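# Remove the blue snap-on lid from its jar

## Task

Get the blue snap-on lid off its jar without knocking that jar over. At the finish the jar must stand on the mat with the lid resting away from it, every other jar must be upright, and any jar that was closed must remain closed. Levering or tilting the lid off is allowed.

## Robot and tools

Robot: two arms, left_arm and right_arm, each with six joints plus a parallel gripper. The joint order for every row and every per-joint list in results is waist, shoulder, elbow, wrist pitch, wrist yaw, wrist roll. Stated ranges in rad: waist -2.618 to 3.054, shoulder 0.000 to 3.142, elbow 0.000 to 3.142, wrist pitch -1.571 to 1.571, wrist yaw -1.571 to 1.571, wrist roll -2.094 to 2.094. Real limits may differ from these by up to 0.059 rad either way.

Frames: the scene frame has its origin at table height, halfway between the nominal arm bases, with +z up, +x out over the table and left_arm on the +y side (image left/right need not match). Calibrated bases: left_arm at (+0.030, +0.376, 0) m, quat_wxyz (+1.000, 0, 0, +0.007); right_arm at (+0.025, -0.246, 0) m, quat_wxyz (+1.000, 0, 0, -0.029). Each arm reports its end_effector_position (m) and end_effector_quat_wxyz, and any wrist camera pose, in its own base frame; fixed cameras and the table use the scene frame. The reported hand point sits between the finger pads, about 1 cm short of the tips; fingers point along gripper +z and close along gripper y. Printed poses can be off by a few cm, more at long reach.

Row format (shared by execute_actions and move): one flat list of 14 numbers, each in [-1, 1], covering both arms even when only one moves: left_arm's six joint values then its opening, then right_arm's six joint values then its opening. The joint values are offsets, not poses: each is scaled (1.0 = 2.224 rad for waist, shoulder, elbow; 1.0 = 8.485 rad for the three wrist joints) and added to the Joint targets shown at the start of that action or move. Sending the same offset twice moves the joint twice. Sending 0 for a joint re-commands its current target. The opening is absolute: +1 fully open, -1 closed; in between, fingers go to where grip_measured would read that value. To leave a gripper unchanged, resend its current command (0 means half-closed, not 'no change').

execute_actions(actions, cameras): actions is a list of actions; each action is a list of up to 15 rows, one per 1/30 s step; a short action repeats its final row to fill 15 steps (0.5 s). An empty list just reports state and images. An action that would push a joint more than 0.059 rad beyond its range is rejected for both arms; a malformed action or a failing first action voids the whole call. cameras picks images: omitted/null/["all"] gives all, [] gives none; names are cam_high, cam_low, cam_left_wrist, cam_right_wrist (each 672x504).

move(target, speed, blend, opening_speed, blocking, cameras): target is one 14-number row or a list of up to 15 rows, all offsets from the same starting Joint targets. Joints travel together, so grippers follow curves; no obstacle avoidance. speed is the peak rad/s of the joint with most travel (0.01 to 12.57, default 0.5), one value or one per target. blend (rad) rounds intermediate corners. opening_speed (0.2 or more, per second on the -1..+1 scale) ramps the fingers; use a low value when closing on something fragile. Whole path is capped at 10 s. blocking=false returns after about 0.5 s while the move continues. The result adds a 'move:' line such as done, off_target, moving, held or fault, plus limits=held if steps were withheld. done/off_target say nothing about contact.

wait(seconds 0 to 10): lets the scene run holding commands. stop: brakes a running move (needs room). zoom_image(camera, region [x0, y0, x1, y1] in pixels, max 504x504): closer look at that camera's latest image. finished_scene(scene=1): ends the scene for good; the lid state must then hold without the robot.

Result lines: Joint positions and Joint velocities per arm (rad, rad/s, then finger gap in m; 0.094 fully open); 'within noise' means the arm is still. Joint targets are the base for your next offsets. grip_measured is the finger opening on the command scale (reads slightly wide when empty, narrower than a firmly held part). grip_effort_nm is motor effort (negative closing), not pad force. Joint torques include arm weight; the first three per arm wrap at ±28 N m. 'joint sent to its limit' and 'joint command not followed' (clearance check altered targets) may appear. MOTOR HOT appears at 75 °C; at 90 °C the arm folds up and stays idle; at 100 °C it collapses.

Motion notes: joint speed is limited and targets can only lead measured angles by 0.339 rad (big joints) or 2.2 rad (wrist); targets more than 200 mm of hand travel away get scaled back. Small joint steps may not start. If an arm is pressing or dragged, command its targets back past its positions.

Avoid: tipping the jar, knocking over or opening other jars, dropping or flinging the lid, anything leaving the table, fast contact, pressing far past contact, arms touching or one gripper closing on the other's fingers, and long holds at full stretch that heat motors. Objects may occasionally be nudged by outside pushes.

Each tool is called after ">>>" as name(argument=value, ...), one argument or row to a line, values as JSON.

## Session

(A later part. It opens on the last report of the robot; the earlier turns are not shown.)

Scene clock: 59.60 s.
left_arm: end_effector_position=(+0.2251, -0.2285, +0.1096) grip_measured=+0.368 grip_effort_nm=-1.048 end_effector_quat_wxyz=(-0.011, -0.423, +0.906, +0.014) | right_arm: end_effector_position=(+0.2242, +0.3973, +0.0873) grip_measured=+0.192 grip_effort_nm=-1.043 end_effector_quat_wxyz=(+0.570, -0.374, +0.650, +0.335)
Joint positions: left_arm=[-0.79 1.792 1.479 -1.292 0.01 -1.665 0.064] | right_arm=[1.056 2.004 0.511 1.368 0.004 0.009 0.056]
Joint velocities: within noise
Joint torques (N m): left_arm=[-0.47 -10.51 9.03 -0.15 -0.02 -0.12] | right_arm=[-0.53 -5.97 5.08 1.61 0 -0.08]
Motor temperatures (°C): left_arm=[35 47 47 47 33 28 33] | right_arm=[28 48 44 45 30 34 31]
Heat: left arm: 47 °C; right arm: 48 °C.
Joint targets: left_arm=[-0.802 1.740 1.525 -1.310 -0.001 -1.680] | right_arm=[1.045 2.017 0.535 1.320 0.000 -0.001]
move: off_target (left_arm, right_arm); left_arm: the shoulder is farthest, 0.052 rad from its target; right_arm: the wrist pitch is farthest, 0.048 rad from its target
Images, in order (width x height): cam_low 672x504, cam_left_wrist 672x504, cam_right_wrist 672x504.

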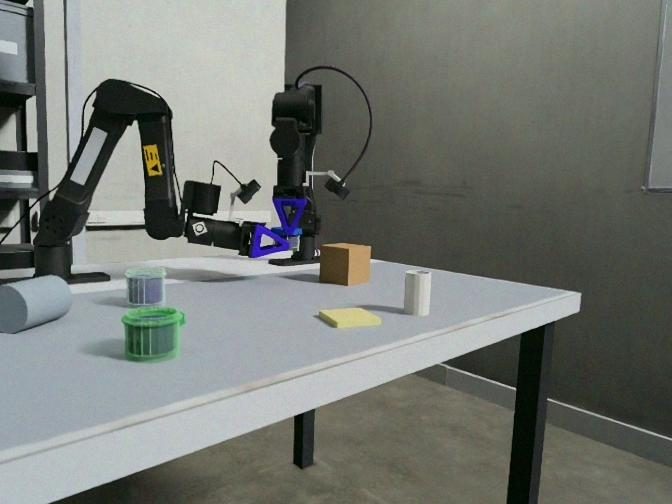

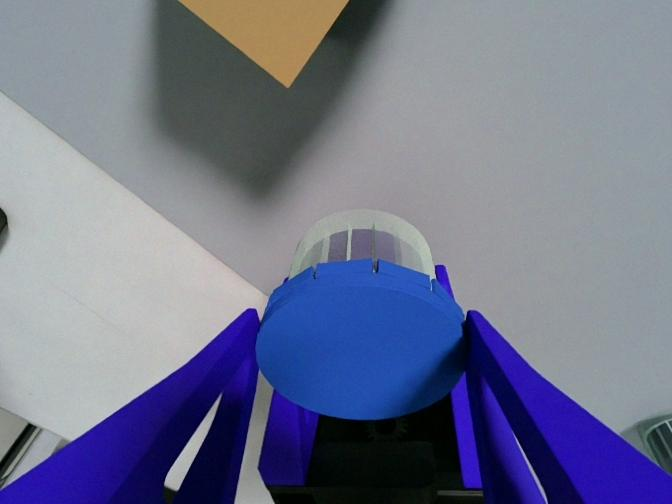

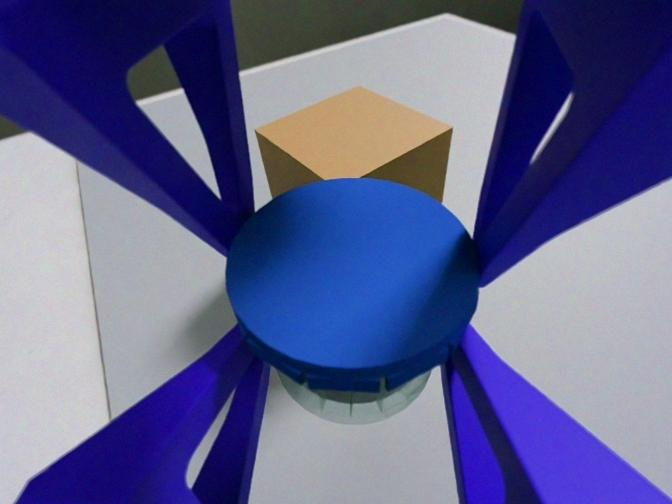

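>>> move(
  target=[-0.0,-0.1139,-0.1219,0.0322,0,0,0.1,0,0,0,0,0,0,-0.15],
  speed=0.15,
)

>>> zoom_image(
  camera="cam_low",
  region=[240, 195, 340, 265],
)

Scene clock: 62.87 s.
left_arm: end_effector_position=(+0.2207, -0.2247, +0.1316) grip_measured=+0.362 grip_effort_nm=-1.043 end_effector_quat_wxyz=(+0.031, -0.431, +0.895, -0.106) | right_arm: end_effector_position=(+0.2252, +0.3985, +0.0792) grip_measured=+0.190 grip_effort_nm=-1.043 end_effector_quat_wxyz=(+0.564, -0.388, +0.653, +0.323)
Joint positions: left_arm=[-0.792 1.528 1.255 -1.077 0.01 -1.691 0.064] | right_arm=[1.053 2.014 0.521 1.337 -0.003 -0.016 0.056]
Joint velocities: within noise
Joint torques (N m): left_arm=[-0.42 -7.72 5.65 1.05 -0.01 0.08] | right_arm=[-0.81 -7.04 4.15 1.93 0.08 0.11]
Motor temperatures (°C): left_arm=[35 47 47 46 33 28 33] | right_arm=[28 48 44 44 30 34 32]
Heat: left arm: 47 °C; right arm: 48 °C.
Joint targets: left_arm=[-0.802 1.487 1.254 -1.036 -0.001 -1.680] | right_arm=[1.045 2.017 0.535 1.320 0.000 -0.001]
move: off_target (left_arm); left_arm: the shoulder is farthest, 0.041 rad from its target

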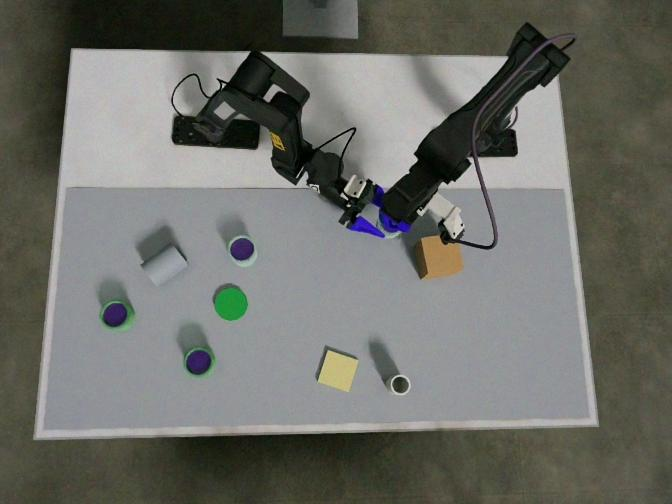

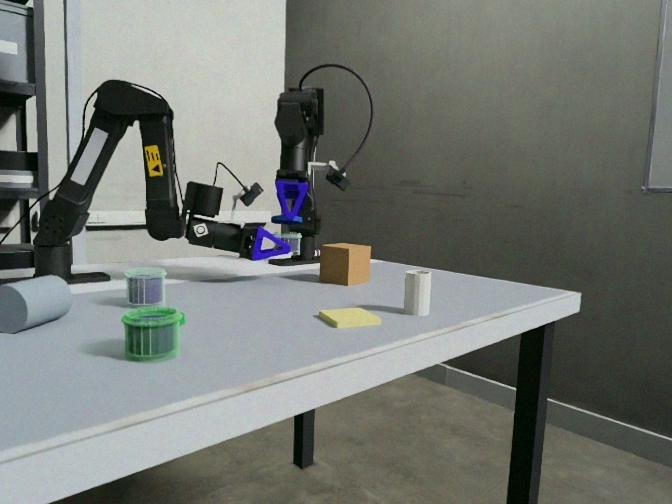

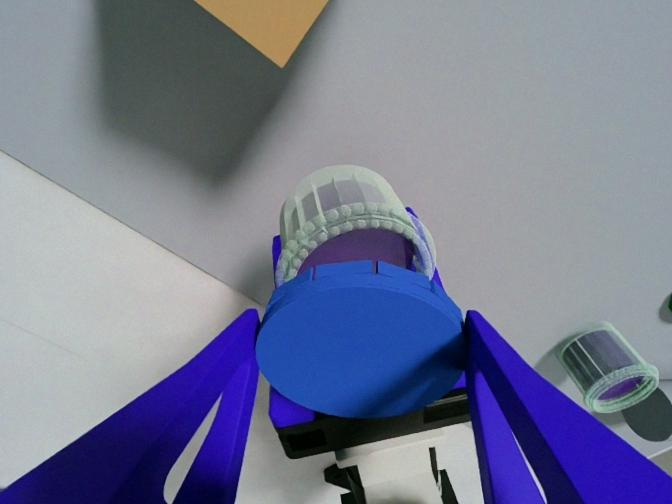

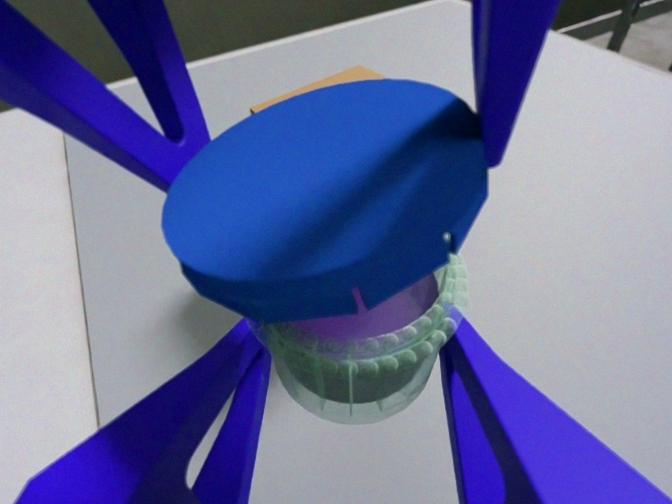

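Scaled by 5.040 from the camera's 672x504 image, which has a finer 960x720 frame.

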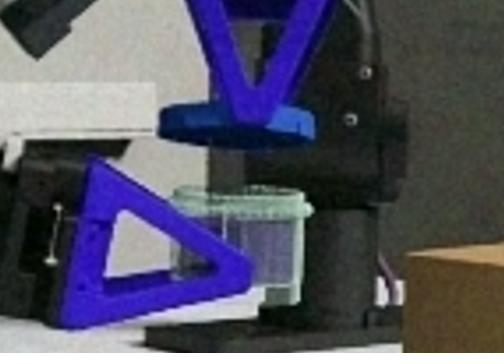

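>>> move(
  target=[
    [0,0.0958,0.205,-0.0559,0,0,0.1,0,0,0,0,0,0,-0.15],
    [0.3786,0.0958,0.205,-0.0559,0,0,0.1,0,0,0,0,0,0,-0.15],
    [0.3786,0.1407,0.0207,0.0031,0,0,0.1,0,0,0,0,0,0,-0.15],
  ],
  speed=[0.5,0.7,0.5],
  blend=0.05,
)

Scene clock: 68.27 s.
left_arm: end_effector_position=(+0.3302, +0.0140, +0.0603) grip_measured=+0.362 grip_effort_nm=-1.048 end_effector_quat_wxyz=(-0.003, +0.761, -0.648, +0.014) | right_arm: end_effector_position=(+0.2252, +0.3985, +0.0792) grip_measured=+0.190 grip_effort_nm=-1.043 end_effector_quat_wxyz=(+0.564, -0.387, +0.654, +0.324)
Joint positions: left_arm=[0.047 1.805 1.298 -1.039 0.015 -1.683 0.064] | right_arm=[1.053 2.014 0.521 1.337 -0.003 -0.014 0.056]
Joint velocities: within noise
Joint torques (N m): left_arm=[-0.42 -6.91 5.49 0.5 -0.05 0.08] | right_arm=[-0.96 -6.68 4.12 1.99 0.09 0.1]
Motor temperatures (°C): left_arm=[35 47 47 46 32 28 33] | right_arm=[28 47 43 45 30 34 32]
Heat: left arm: 47 °C; right arm: 47 °C.
Joint targets: left_arm=[0.040 1.800 1.300 -1.010 -0.001 -1.680] | right_arm=[1.045 2.017 0.535 1.320 0.000 -0.001]
move: done

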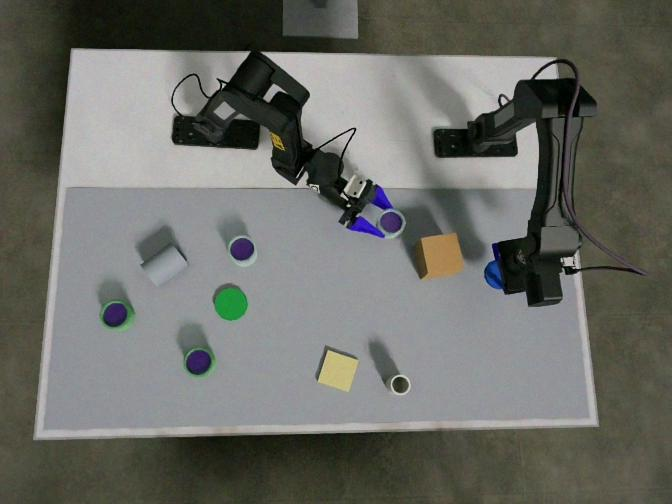

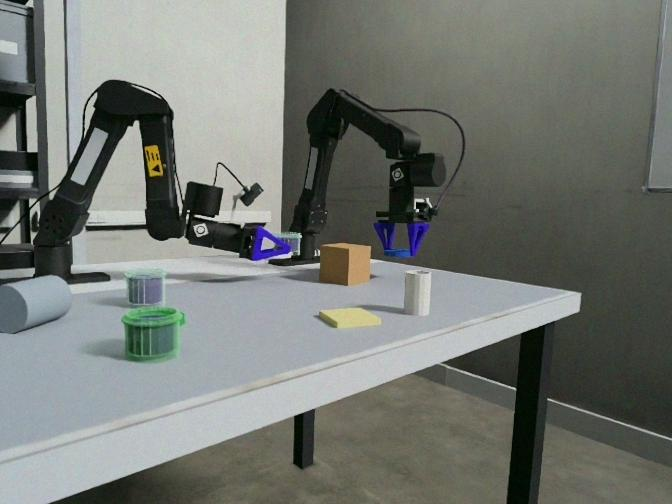

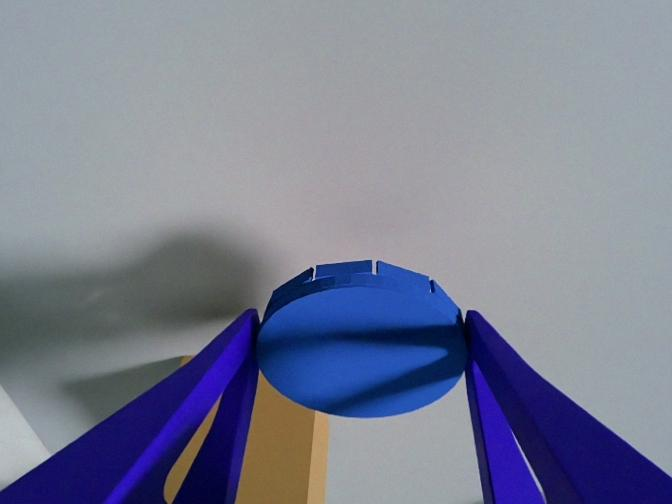

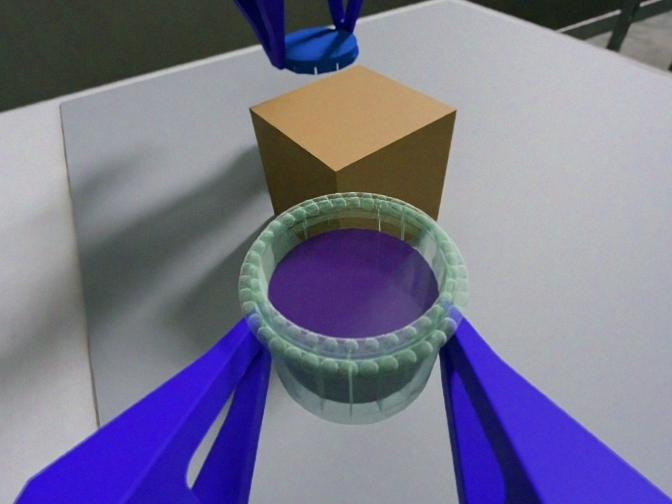

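>>> move(
  target=[0,0.0373,-0.0405,0.0177,0,0,0.1,0,0,0,0,0,0,-0.15],
  speed=0.2,
  cameras=["cam_low","cam_left_wrist"],
)

>>> zoom_image(
  camera="cam_low",
  region=[350, 215, 470, 299],
)

Scene clock: 70.77 s.
left_arm: end_effector_position=(+0.3318, +0.0141, +0.0151) grip_measured=+0.362 grip_effort_nm=-1.043 end_effector_quat_wxyz=(+0.002, +0.761, -0.648, +0.008) | right_arm: end_effector_position=(+0.2252, +0.3985, +0.0792) grip_measured=+0.190 grip_effort_nm=-1.048 end_effector_quat_wxyz=(+0.564, -0.387, +0.654, +0.324)
Joint positions: left_arm=[0.047 1.884 1.209 -0.887 0.015 -1.683 0.064] | right_arm=[1.053 2.014 0.521 1.337 -0.003 -0.014 0.056]
Joint velocities: within noise
Joint torques (N m): left_arm=[-0.44 -6.95 5.19 0.47 -0.07 0.09] | right_arm=[-0.61 -6.58 4.16 1.9 0.12 0.1]
Motor temperatures (°C): left_arm=[35 46 46 46 32 28 33] | right_arm=[28 47 43 45 30 34 32]
Heat: left arm: 46 °C; right arm: 47 °C.
Joint targets: left_arm=[0.040 1.883 1.210 -0.860 -0.001 -1.680] | right_arm=[1.045 2.017 0.535 1.320 0.000 -0.001]
move: done
Images, in order (width x height): cam_low 672x504, cam_left_wrist 672x504.

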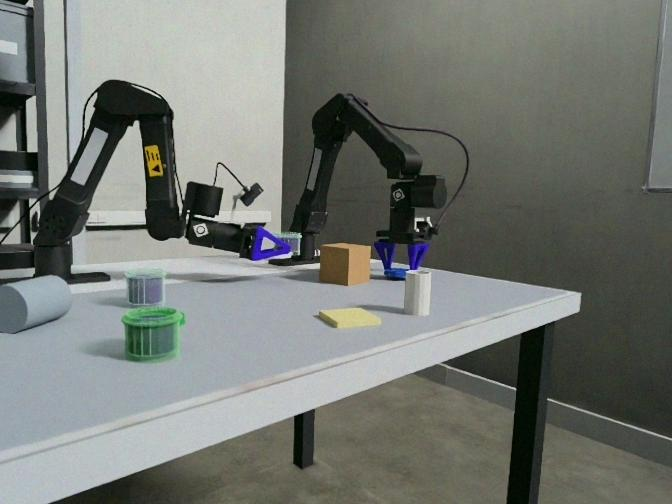

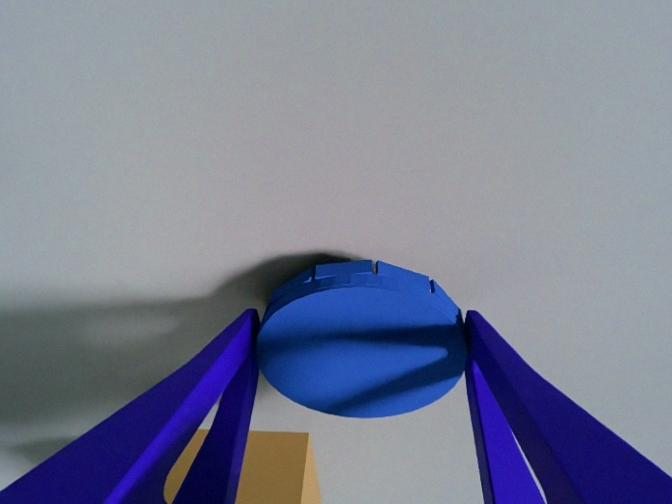

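Scaled by 4.200 from the camera's 672x504 image, which has a finer 960x720 frame.

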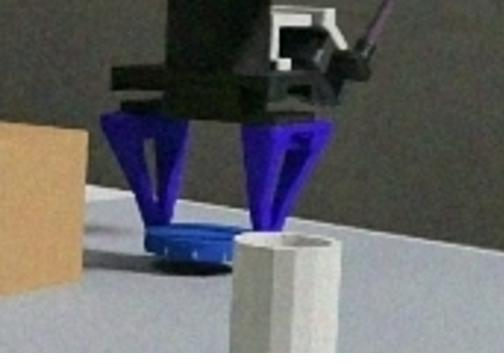

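>>> move(
  target=[0,0.0045,-0.0036,0.0014,0,0,0.1,0,0,0,0,0,0,-0.15],
  speed=0.1,
  cameras=["cam_low","cam_left_wrist"],
)

>>> zoom_image(
  camera="cam_low",
  region=[350, 215, 470, 299],
)

Scene clock: 71.90 s.
left_arm: end_effector_position=(+0.3318, +0.0141, +0.0114) grip_measured=+0.362 grip_effort_nm=-1.048 end_effector_quat_wxyz=(+0.003, +0.761, -0.648, +0.008) | right_arm: end_effector_position=(+0.2252, +0.3985, +0.0792) grip_measured=+0.190 grip_effort_nm=-1.043 end_effector_quat_wxyz=(+0.564, -0.387, +0.654, +0.324)
Joint positions: left_arm=[0.047 1.891 1.203 -0.875 0.015 -1.683 0.064] | right_arm=[1.053 2.014 0.521 1.337 -0.003 -0.014 0.056]
Joint velocities: within noise
Joint torques (N m): left_arm=[-0.43 -6.68 4.98 0.48 -0.06 0.07] | right_arm=[-0.42 -6.91 4.08 1.86 0.07 0.09]
Motor temperatures (°C): left_arm=[35 46 46 46 32 28 33] | right_arm=[28 47 43 45 30 34 32]
Heat: left arm: 46 °C; right arm: 47 °C.
Joint targets: left_arm=[0.040 1.893 1.202 -0.848 -0.001 -1.680] | right_arm=[1.045 2.017 0.535 1.320 0.000 -0.001]
move: done
Images, in order (width x height): cam_low 672x504, cam_left_wrist 672x504.

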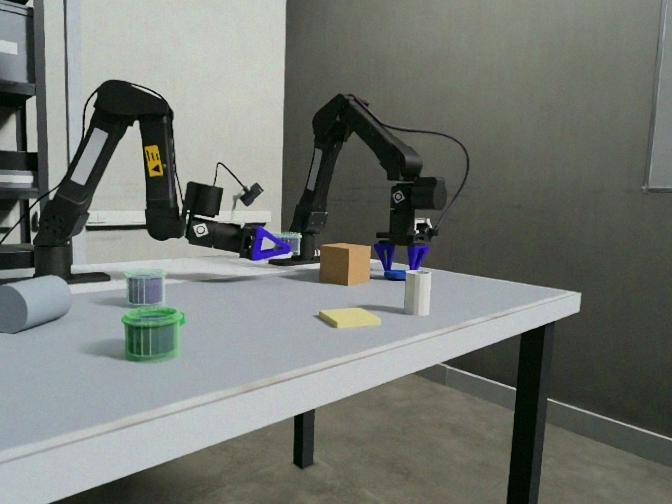

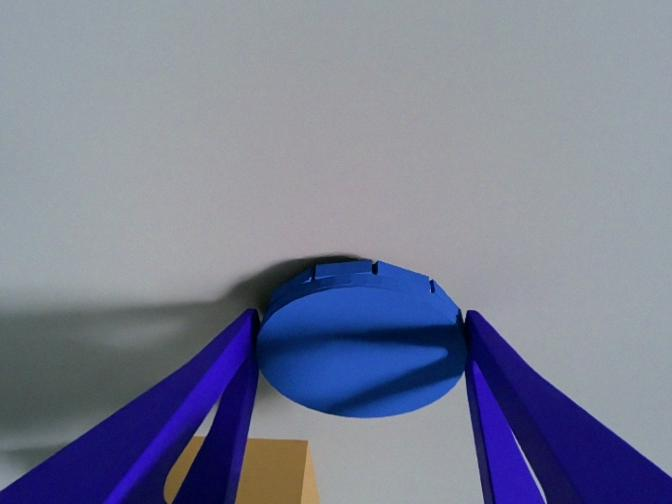

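Scaled by 4.200 from the camera's 672x504 image, which has a finer 960x720 frame.

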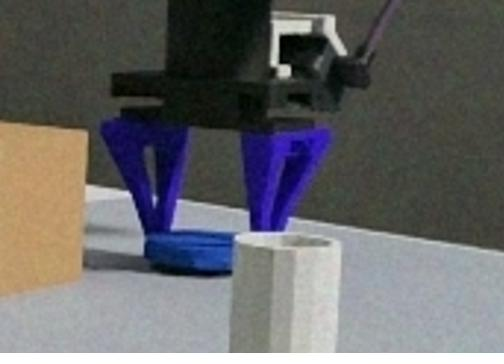

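>>> move(
  target=[
    [0,0.0035,-0.0028,0.0011,0,0,0.1,0,0,0,0,0,0,-0.15],
    [0,0.0035,-0.0028,0.0011,0,0,0.9,0,0,0,0,0,0,-0.15],
  ],
  speed=0.1,
  opening_speed=1.0,
  cameras=["cam_low","cam_left_wrist"],
)

Scene clock: 76.70 s.
left_arm: end_effector_position=(+0.3311, +0.0140, +0.0076) grip_measured=+0.898 grip_effort_nm=0.085 end_effector_quat_wxyz=(+0.004, +0.761, -0.648, +0.006) | right_arm: end_effector_position=(+0.2255, +0.3984, +0.0792) grip_measured=+0.190 grip_effort_nm=-1.048 end_effector_quat_wxyz=(+0.564, -0.387, +0.654, +0.323)
Joint positions: left_arm=[0.047 1.899 1.197 -0.865 0.015 -1.683 0.089] | right_arm=[1.053 2.014 0.521 1.337 -0.001 -0.014 0.056]
Joint velocities: within noise
Joint torques (N m): left_arm=[-0.43 -6.67 4.89 0.47 -0.09 0.06] | right_arm=[-0.32 -6.94 3.82 2.02 0.08 0.08]
Motor temperatures (°C): left_arm=[35 46 46 45 32 28 33] | right_arm=[28 47 43 45 30 34 32]
Heat: left arm: 46 °C; right arm: 47 °C.
Joint targets: left_arm=[0.040 1.901 1.195 -0.839 -0.001 -1.680] | right_arm=[1.045 2.017 0.535 1.320 0.000 -0.001]
move: done
Images, in order (width x height): cam_low 672x504, cam_left_wrist 672x504.

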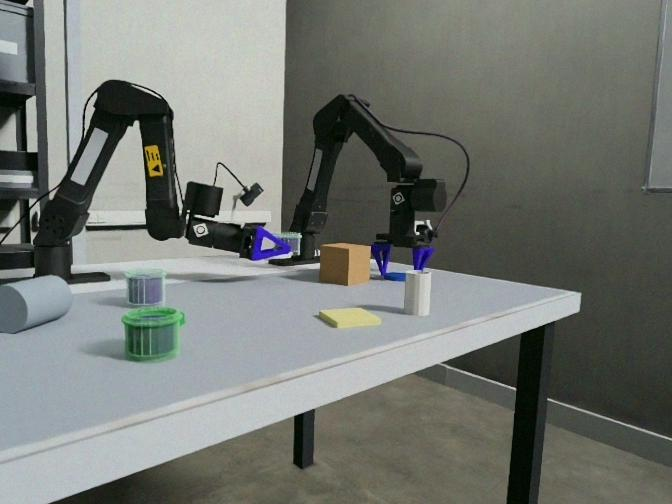

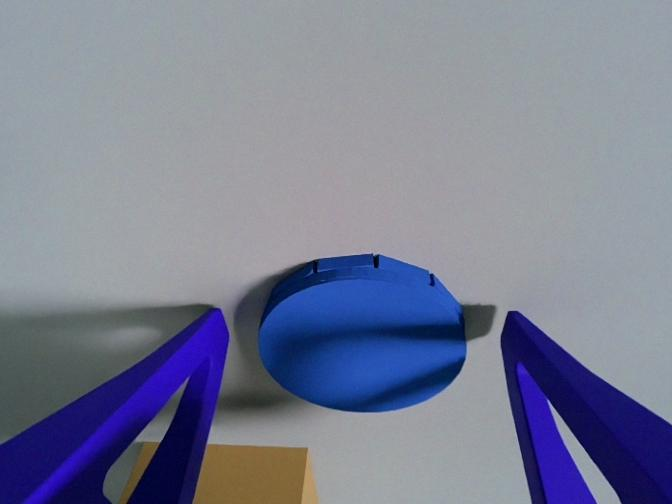

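>>> move(
  target=[
    [0,-0.0454,0.0472,-0.0202,0,0,0.95,0,0,0,0,0,0,-0.15],
    [0,-0.0904,0.2316,-0.0791,0,0,0.95,0,0,0,0,0,0,-0.15],
    [-0.3786,-0.0904,0.2316,-0.0791,0,0,0.95,0,0,0,0,0,0,-0.15],
  ],
  speed=[0.3,0.5,0.7],
)

>>> zoom_image(
  camera="cam_low",
  region=[200, 175, 360, 295],
)

Scene clock: 80.83 s.
left_arm: end_effector_position=(+0.2158, -0.2309, +0.1756) grip_measured=+0.948 grip_effort_nm=0.081 end_effector_quat_wxyz=(-0.005, -0.421, +0.907, -0.012) | right_arm: end_effector_position=(+0.2255, +0.3984, +0.0792) grip_measured=+0.190 grip_effort_nm=-1.048 end_effector_quat_wxyz=(+0.564, -0.387, +0.654, +0.323)
Joint positions: left_arm=[-0.813 1.735 1.674 -1.49 0.016 -1.683 0.092] | right_arm=[1.053 2.014 0.521 1.337 -0.001 -0.014 0.056]
Joint velocities: within noise
Joint torques (N m): left_arm=[0.5 -8.61 8.17 -0.07 -0.09 0.07] | right_arm=[-0.68 -6.76 3.99 1.95 0.11 0.1]
Motor temperatures (°C): left_arm=[35 46 46 45 32 28 32] | right_arm=[28 47 43 45 30 34 33]
Heat: left arm: 46 °C; right arm: 47 °C.
Joint targets: left_arm=[-0.802 1.699 1.710 -1.510 -0.001 -1.680] | right_arm=[1.045 2.017 0.535 1.320 0.000 -0.001]
move: off_target (left_arm); left_arm: the elbow is farthest, 0.037 rad from its target

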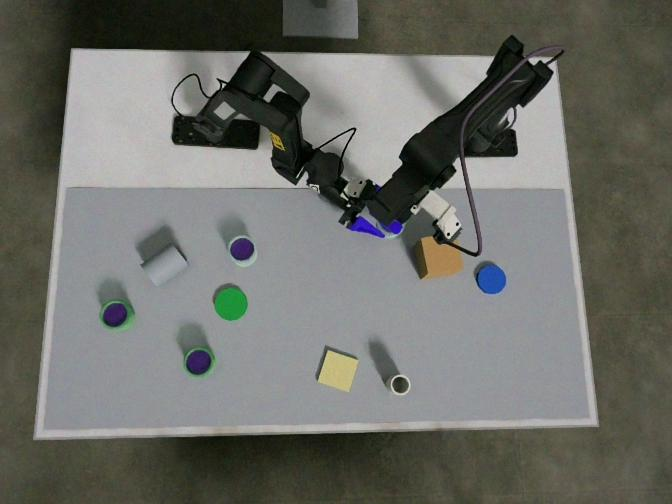

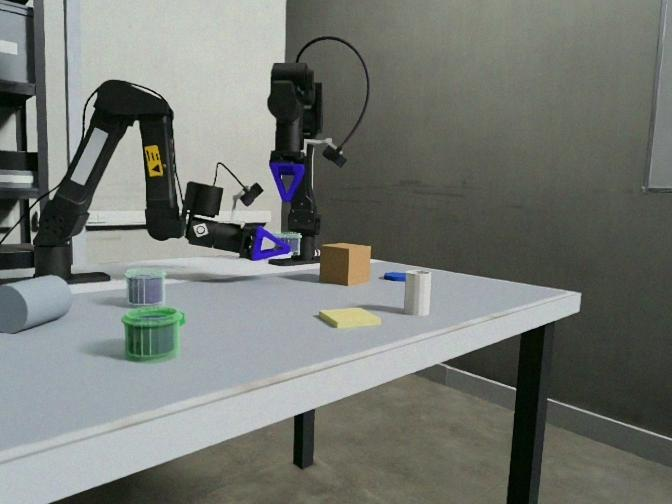

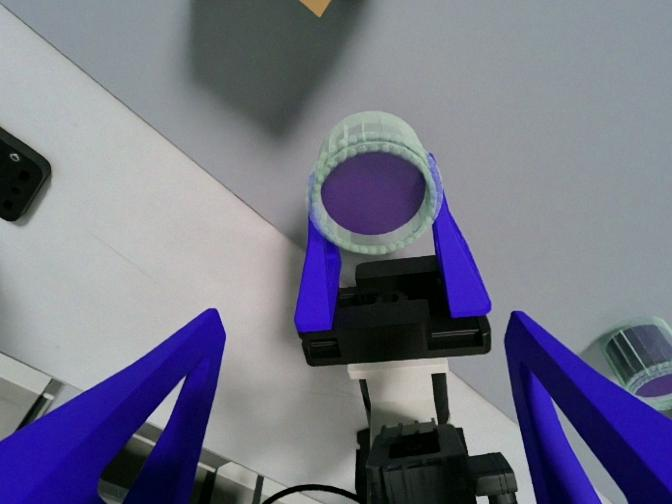

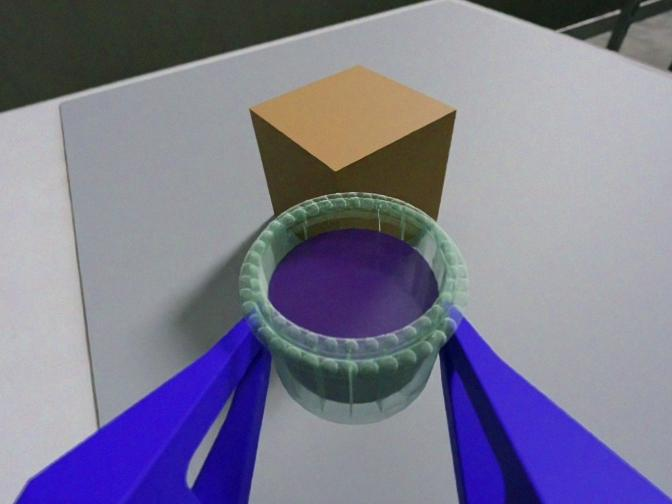

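Scaled by 3.150 from the camera's 672x504 image, which has a finer 960x720 frame.

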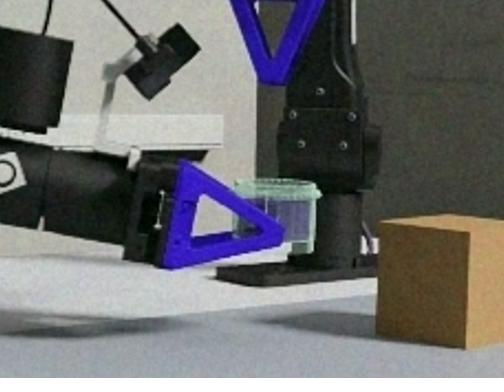

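>>> move(
  target=[0.0054,0.012,-0.088,0.0265,0,0,0.95,0,0,0,0,0,0,-0.15],
  speed=0.3,
  cameras=["cam_low","cam_left_wrist"],
)

Scene clock: 83.07 s.
left_arm: end_effector_position=(+0.2242, -0.2348, +0.1361) grip_measured=+0.948 grip_effort_nm=0.085 end_effector_quat_wxyz=(-0.002, -0.426, +0.904, -0.021) | right_arm: end_effector_position=(+0.2255, +0.3984, +0.0792) grip_measured=+0.190 grip_effort_nm=-1.043 end_effector_quat_wxyz=(+0.564, -0.387, +0.654, +0.323)
Joint positions: left_arm=[-0.802 1.735 1.516 -1.313 0.016 -1.683 0.092] | right_arm=[1.053 2.014 0.521 1.337 -0.001 -0.014 0.056]
Joint velocities: within noise
Joint torques (N m): left_arm=[0.54 -6.56 5.48 0.51 -0.11 0.05] | right_arm=[-0.65 -6.69 3.97 1.92 0.04 0.05]
Motor temperatures (°C): left_arm=[35 46 46 45 32 28 32] | right_arm=[28 47 43 45 30 34 33]
Heat: left arm: 46 °C; right arm: 47 °C.
Joint targets: left_arm=[-0.790 1.726 1.515 -1.285 -0.001 -1.680] | right_arm=[1.045 2.017 0.535 1.320 0.000 -0.001]
move: done
Images, in order (width x height): cam_low 672x504, cam_left_wrist 672x504.

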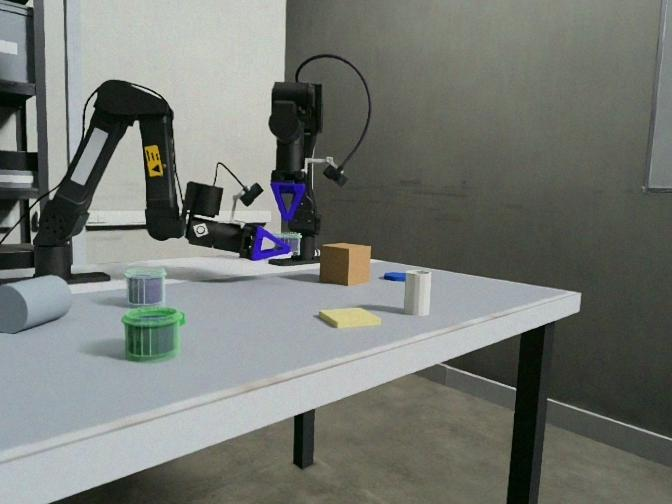

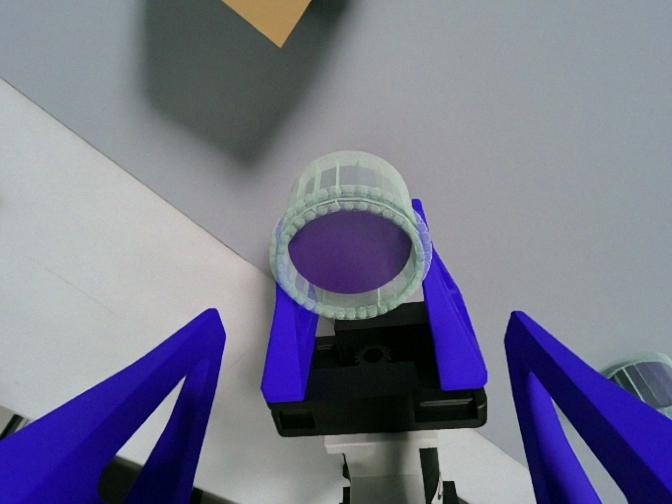

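>>> move(
  target=[0,0.0157,-0.058,0.0147,0,0,0.95,0,0,0,0,0,0,-0.15],
  speed=0.2,
  cameras=["cam_low","cam_left_wrist"],
)

>>> zoom_image(
  camera="cam_low",
  region=[240, 195, 340, 265],
)

Scene clock: 84.73 s.
left_arm: end_effector_position=(+0.2226, -0.2331, +0.0953) grip_measured=+0.948 grip_effort_nm=0.085 end_effector_quat_wxyz=(-0.006, -0.426, +0.905, -0.007) | right_arm: end_effector_position=(+0.2255, +0.3984, +0.0792) grip_measured=+0.190 grip_effort_nm=-1.043 end_effector_quat_wxyz=(+0.564, -0.387, +0.654, +0.323)
Joint positions: left_arm=[-0.802 1.763 1.387 -1.186 0.016 -1.683 0.092] | right_arm=[1.053 2.014 0.521 1.337 -0.001 -0.014 0.056]
Joint velocities: within noise
Joint torques (N m): left_arm=[0.46 -6.23 5.45 0.44 -0.1 0.08] | right_arm=[-0.42 -6.91 4.1 1.98 0.11 0.12]
Motor temperatures (°C): left_arm=[35 46 46 45 32 28 32] | right_arm=[28 47 43 45 30 34 33]
Heat: left arm: 46 °C; right arm: 47 °C.
Joint targets: left_arm=[-0.790 1.761 1.386 -1.160 -0.001 -1.680] | right_arm=[1.045 2.017 0.535 1.320 0.000 -0.001]
move: done
Images, in order (width x height): cam_low 672x504, cam_left_wrist 672x504.

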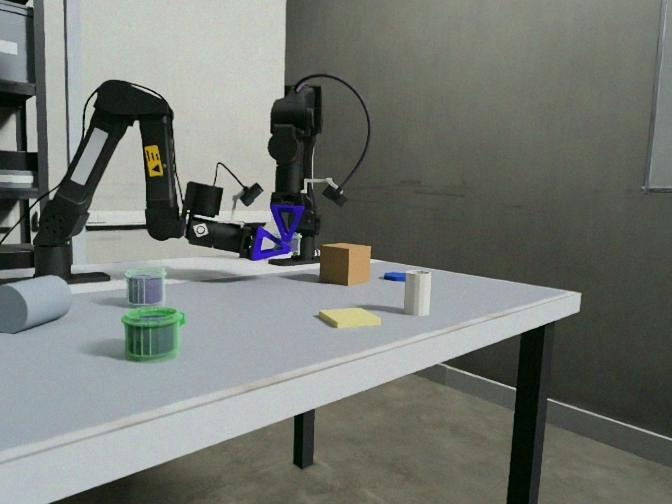

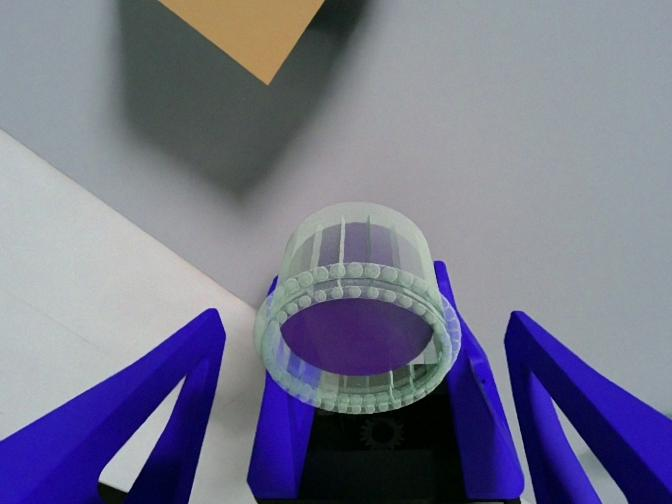

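Scaled by 5.040 from the camera's 672x504 image, which has a finer 960x720 frame.

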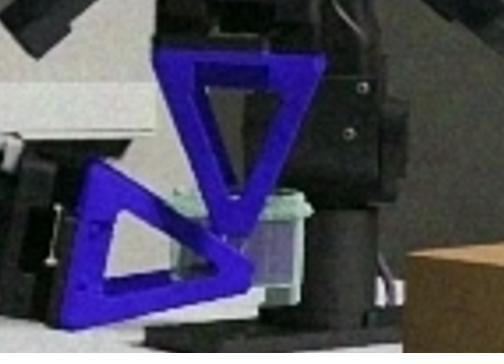

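>>> move(
  target=[0,-0.006,0.0155,-0.0045,0,0,0.95,0,0,0,0,0,0,-0.15],
  speed=0.2,
  cameras=["cam_low","cam_left_wrist"],
)

>>> zoom_image(
  camera="cam_low",
  region=[240, 195, 340, 265],
)

Scene clock: 85.90 s.
left_arm: end_effector_position=(+0.2226, -0.2331, +0.0953) grip_measured=+0.948 grip_effort_nm=0.085 end_effector_quat_wxyz=(-0.006, -0.426, +0.905, -0.007) | right_arm: end_effector_position=(+0.2255, +0.3984, +0.0792) grip_measured=+0.190 grip_effort_nm=-1.048 end_effector_quat_wxyz=(+0.564, -0.387, +0.654, +0.323)
Joint positions: left_arm=[-0.802 1.763 1.387 -1.186 0.016 -1.683 0.092] | right_arm=[1.053 2.014 0.521 1.337 -0.001 -0.014 0.056]
Joint velocities: within noise
Joint torques (N m): left_arm=[0.4 -7.31 8.01 -0.01 -0.07 0.08] | right_arm=[-0.58 -6.8 3.75 1.96 0.05 0.1]
Motor temperatures (°C): left_arm=[35 46 46 45 32 28 32] | right_arm=[28 47 43 45 30 34 33]
Heat: left arm: 46 °C; right arm: 47 °C.
Joint targets: left_arm=[-0.790 1.748 1.420 -1.199 -0.001 -1.680] | right_arm=[1.045 2.017 0.535 1.320 0.000 -0.001]
move: done
Images, in order (width x height): cam_low 672x504, cam_left_wrist 672x504.

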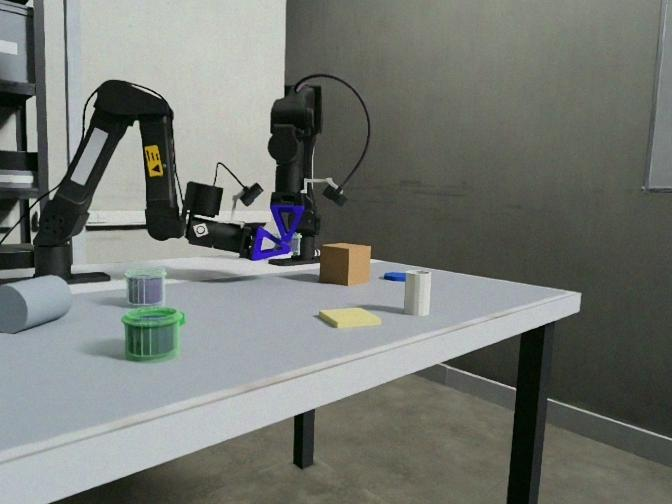

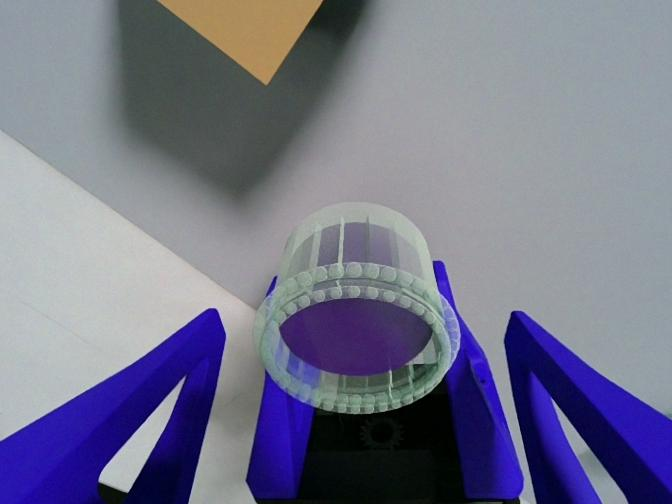

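Scaled by 5.040 from the camera's 672x504 image, which has a finer 960x720 frame.

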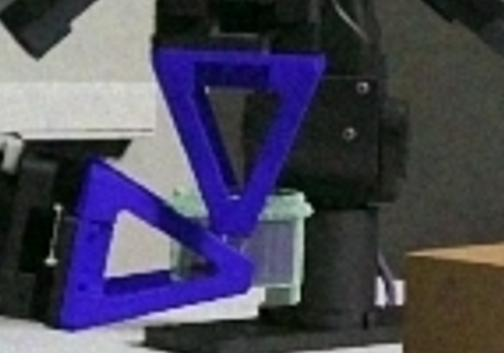

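>>> move(
  target=[
    [0,-0.006,0.04,-0.009,0,0,0.95,0,0,0,0,0,0,-0.15],
    [0,0.0031,-0.0085,0.0034,0,0,0.95,0,0,0,0,0,0,-0.15],
  ],
  speed=0.2,
  cameras=["cam_low","cam_left_wrist"],
)

>>> zoom_image(
  camera="cam_low",
  region=[240, 195, 340, 265],
)

Scene clock: 87.93 s.
left_arm: end_effector_position=(+0.2237, -0.2343, +0.0991) grip_measured=+0.948 grip_effort_nm=0.085 end_effector_quat_wxyz=(-0.006, -0.426, +0.905, -0.009) | right_arm: end_effector_position=(+0.2255, +0.3984, +0.0792) grip_measured=+0.190 grip_effort_nm=-1.043 end_effector_quat_wxyz=(+0.564, -0.387, +0.654, +0.323)
Joint positions: left_arm=[-0.802 1.763 1.402 -1.197 0.016 -1.683 0.092] | right_arm=[1.053 2.014 0.521 1.337 -0.001 -0.014 0.056]
Joint velocities: within noise
Joint torques (N m): left_arm=[0.51 -6.89 5.39 0.45 -0.09 0.09] | right_arm=[-0.44 -6.75 3.86 1.94 0.06 0.07]
Motor temperatures (°C): left_arm=[35 46 45 45 32 28 32] | right_arm=[28 46 43 45 30 33 33]
Heat: left arm: 46 °C; right arm: 46 °C.
Joint targets: left_arm=[-0.790 1.755 1.401 -1.170 -0.001 -1.680] | right_arm=[1.045 2.017 0.535 1.320 0.000 -0.001]
move: done
Images, in order (width x height): cam_low 672x504, cam_left_wrist 672x504.

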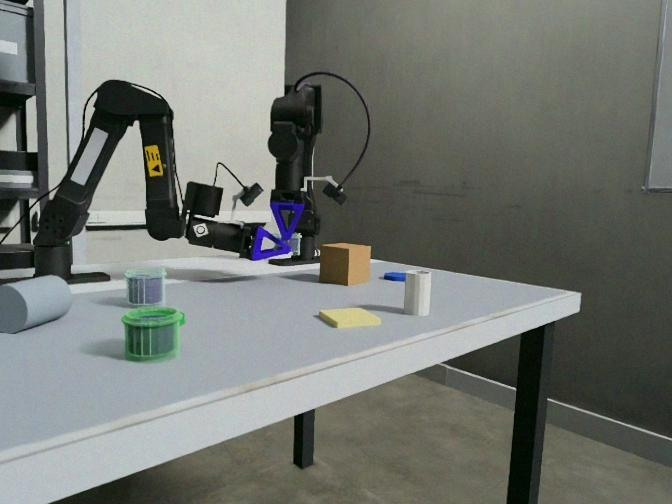

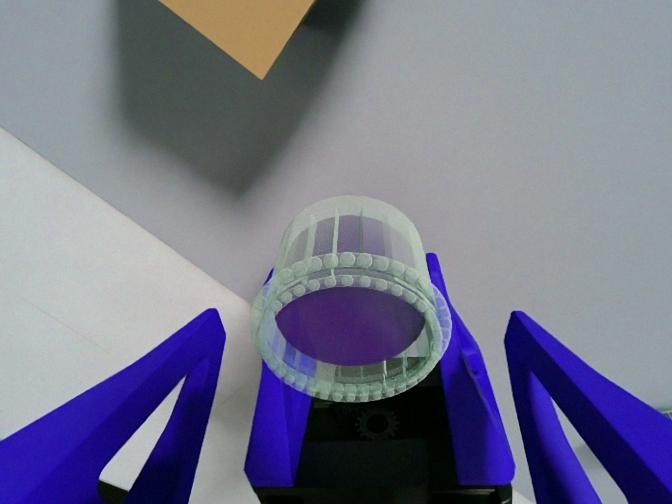

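Scaled by 5.040 from the camera's 672x504 image, which has a finer 960x720 frame.

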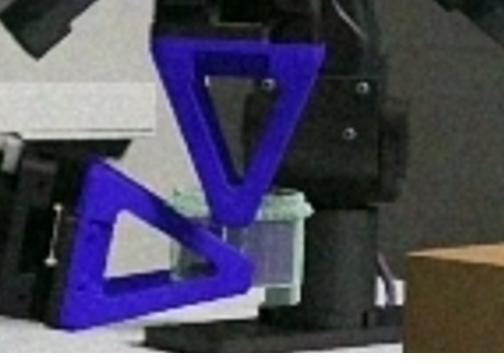

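>>> move(
  target=[
    [0,-0.006,0.045,-0.012,0,0,0.95,0,0,0,0,0,0,-0.15],
    [0,0.0,0.0054,-0.0031,0,0,0.95,0,0,0,0,0,0,-0.15],
  ],
  speed=0.2,
  cameras=["cam_low","cam_left_wrist"],
)

>>> zoom_image(
  camera="cam_low",
  region=[240, 195, 340, 265],
)

Scene clock: 90.00 s.
left_arm: end_effector_position=(+0.2218, -0.2323, +0.1022) grip_measured=+0.948 grip_effort_nm=0.085 end_effector_quat_wxyz=(-0.008, -0.426, +0.905, -0.003) | right_arm: end_effector_position=(+0.2255, +0.3984, +0.0792) grip_measured=+0.190 grip_effort_nm=-1.043 end_effector_quat_wxyz=(+0.564, -0.387, +0.654, +0.323)
Joint positions: left_arm=[-0.802 1.763 1.414 -1.221 0.016 -1.683 0.092] | right_arm=[1.053 2.014 0.521 1.337 -0.001 -0.014 0.056]
Joint velocities: within noise
Joint torques (N m): left_arm=[0.44 -6.74 5.42 0.42 -0.08 0.05] | right_arm=[-0.49 -6.76 4.05 1.95 0.08 0.09]
Motor temperatures (°C): left_arm=[35 46 45 44 32 28 32] | right_arm=[28 46 42 45 30 33 33]
Heat: left arm: 46 °C; right arm: 46 °C.
Joint targets: left_arm=[-0.790 1.755 1.413 -1.196 -0.001 -1.680] | right_arm=[1.045 2.017 0.535 1.320 0.000 -0.001]
move: done
Images, in order (width x height): cam_low 672x504, cam_left_wrist 672x504.

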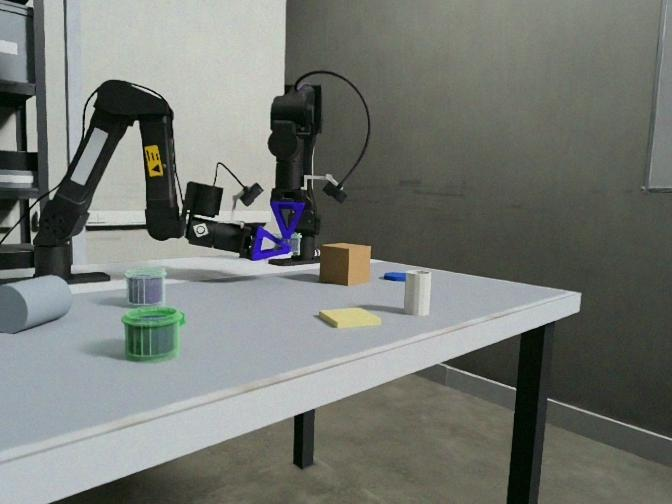

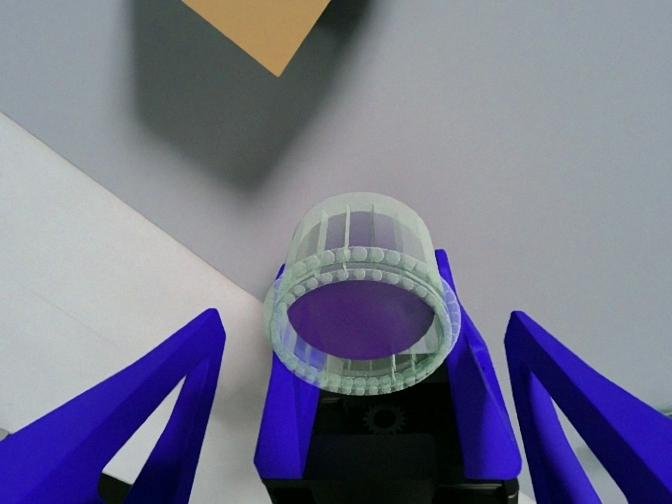

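Scaled by 5.040 from the camera's 672x504 image, which has a finer 960x720 frame.

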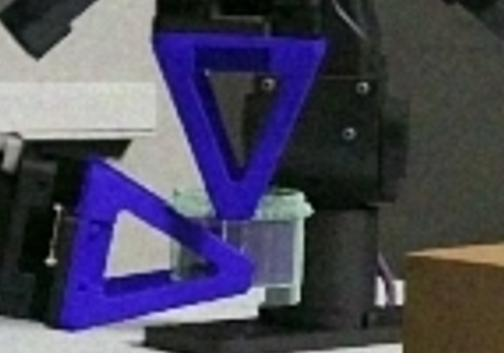

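>>> move(
  target=[0,0,0,0,0,0,0.15,0,0,0,0,0,0,-0.15],
  opening_speed=0.5,
  cameras=["cam_low","cam_left_wrist","cam_right_wrist"],
)

>>> zoom_image(
  camera="cam_low",
  region=[240, 195, 340, 265],
)

Scene clock: 92.07 s.
left_arm: end_effector_position=(+0.2218, -0.2323, +0.1022) grip_measured=+0.282 grip_effort_nm=-1.038 end_effector_quat_wxyz=(-0.008, -0.426, +0.905, -0.003) | right_arm: end_effector_position=(+0.2255, +0.3984, +0.0792) grip_measured=+0.190 grip_effort_nm=-1.048 end_effector_quat_wxyz=(+0.564, -0.387, +0.654, +0.323)
Joint positions: left_arm=[-0.802 1.763 1.414 -1.221 0.016 -1.683 0.06] | right_arm=[1.053 2.014 0.521 1.337 -0.001 -0.014 0.056]
Joint velocities: within noise
Joint torques (N m): left_arm=[0.53 -6.78 5.34 0.44 -0.08 0.06] | right_arm=[-0.53 -6.75 4.21 1.91 0.09 0.09]
Motor temperatures (°C): left_arm=[35 46 45 44 32 28 32] | right_arm=[28 46 42 45 30 33 33]
Heat: left arm: 46 °C; right arm: 46 °C.
Joint targets: left_arm=[-0.790 1.755 1.413 -1.196 -0.001 -1.680] | right_arm=[1.045 2.017 0.535 1.320 0.000 -0.001]
move: done
Images, in order (width x height): cam_low 672x504, cam_left_wrist 672x504, cam_right_wrist 672x504.

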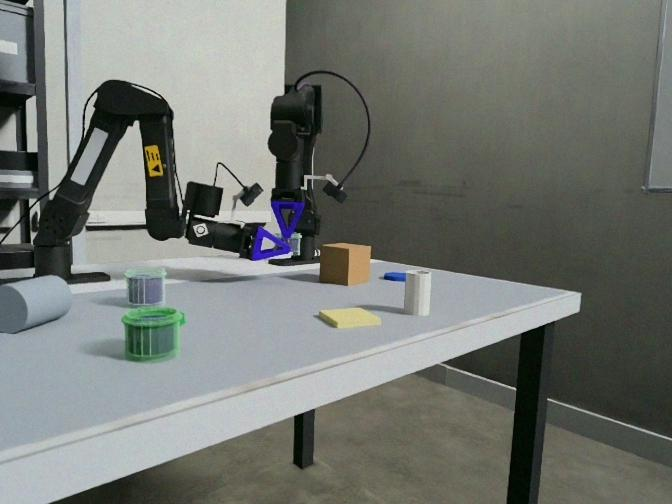

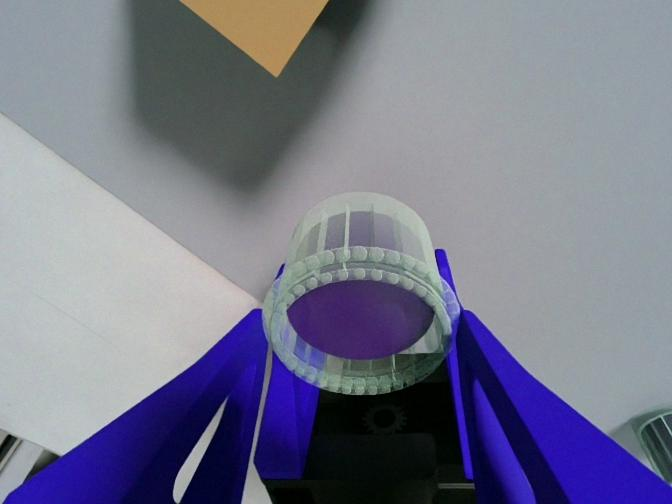

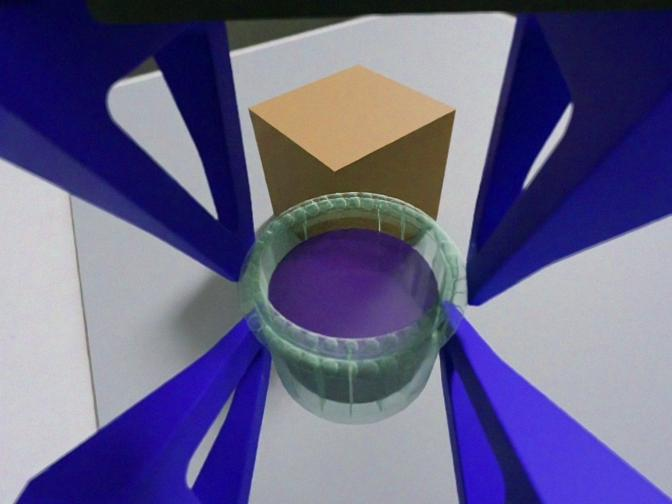

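Scaled by 5.040 from the camera's 672x504 image, which has a finer 960x720 frame.

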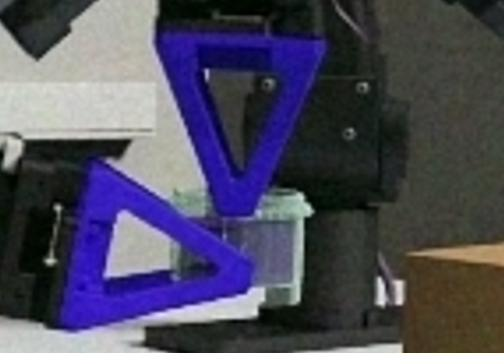

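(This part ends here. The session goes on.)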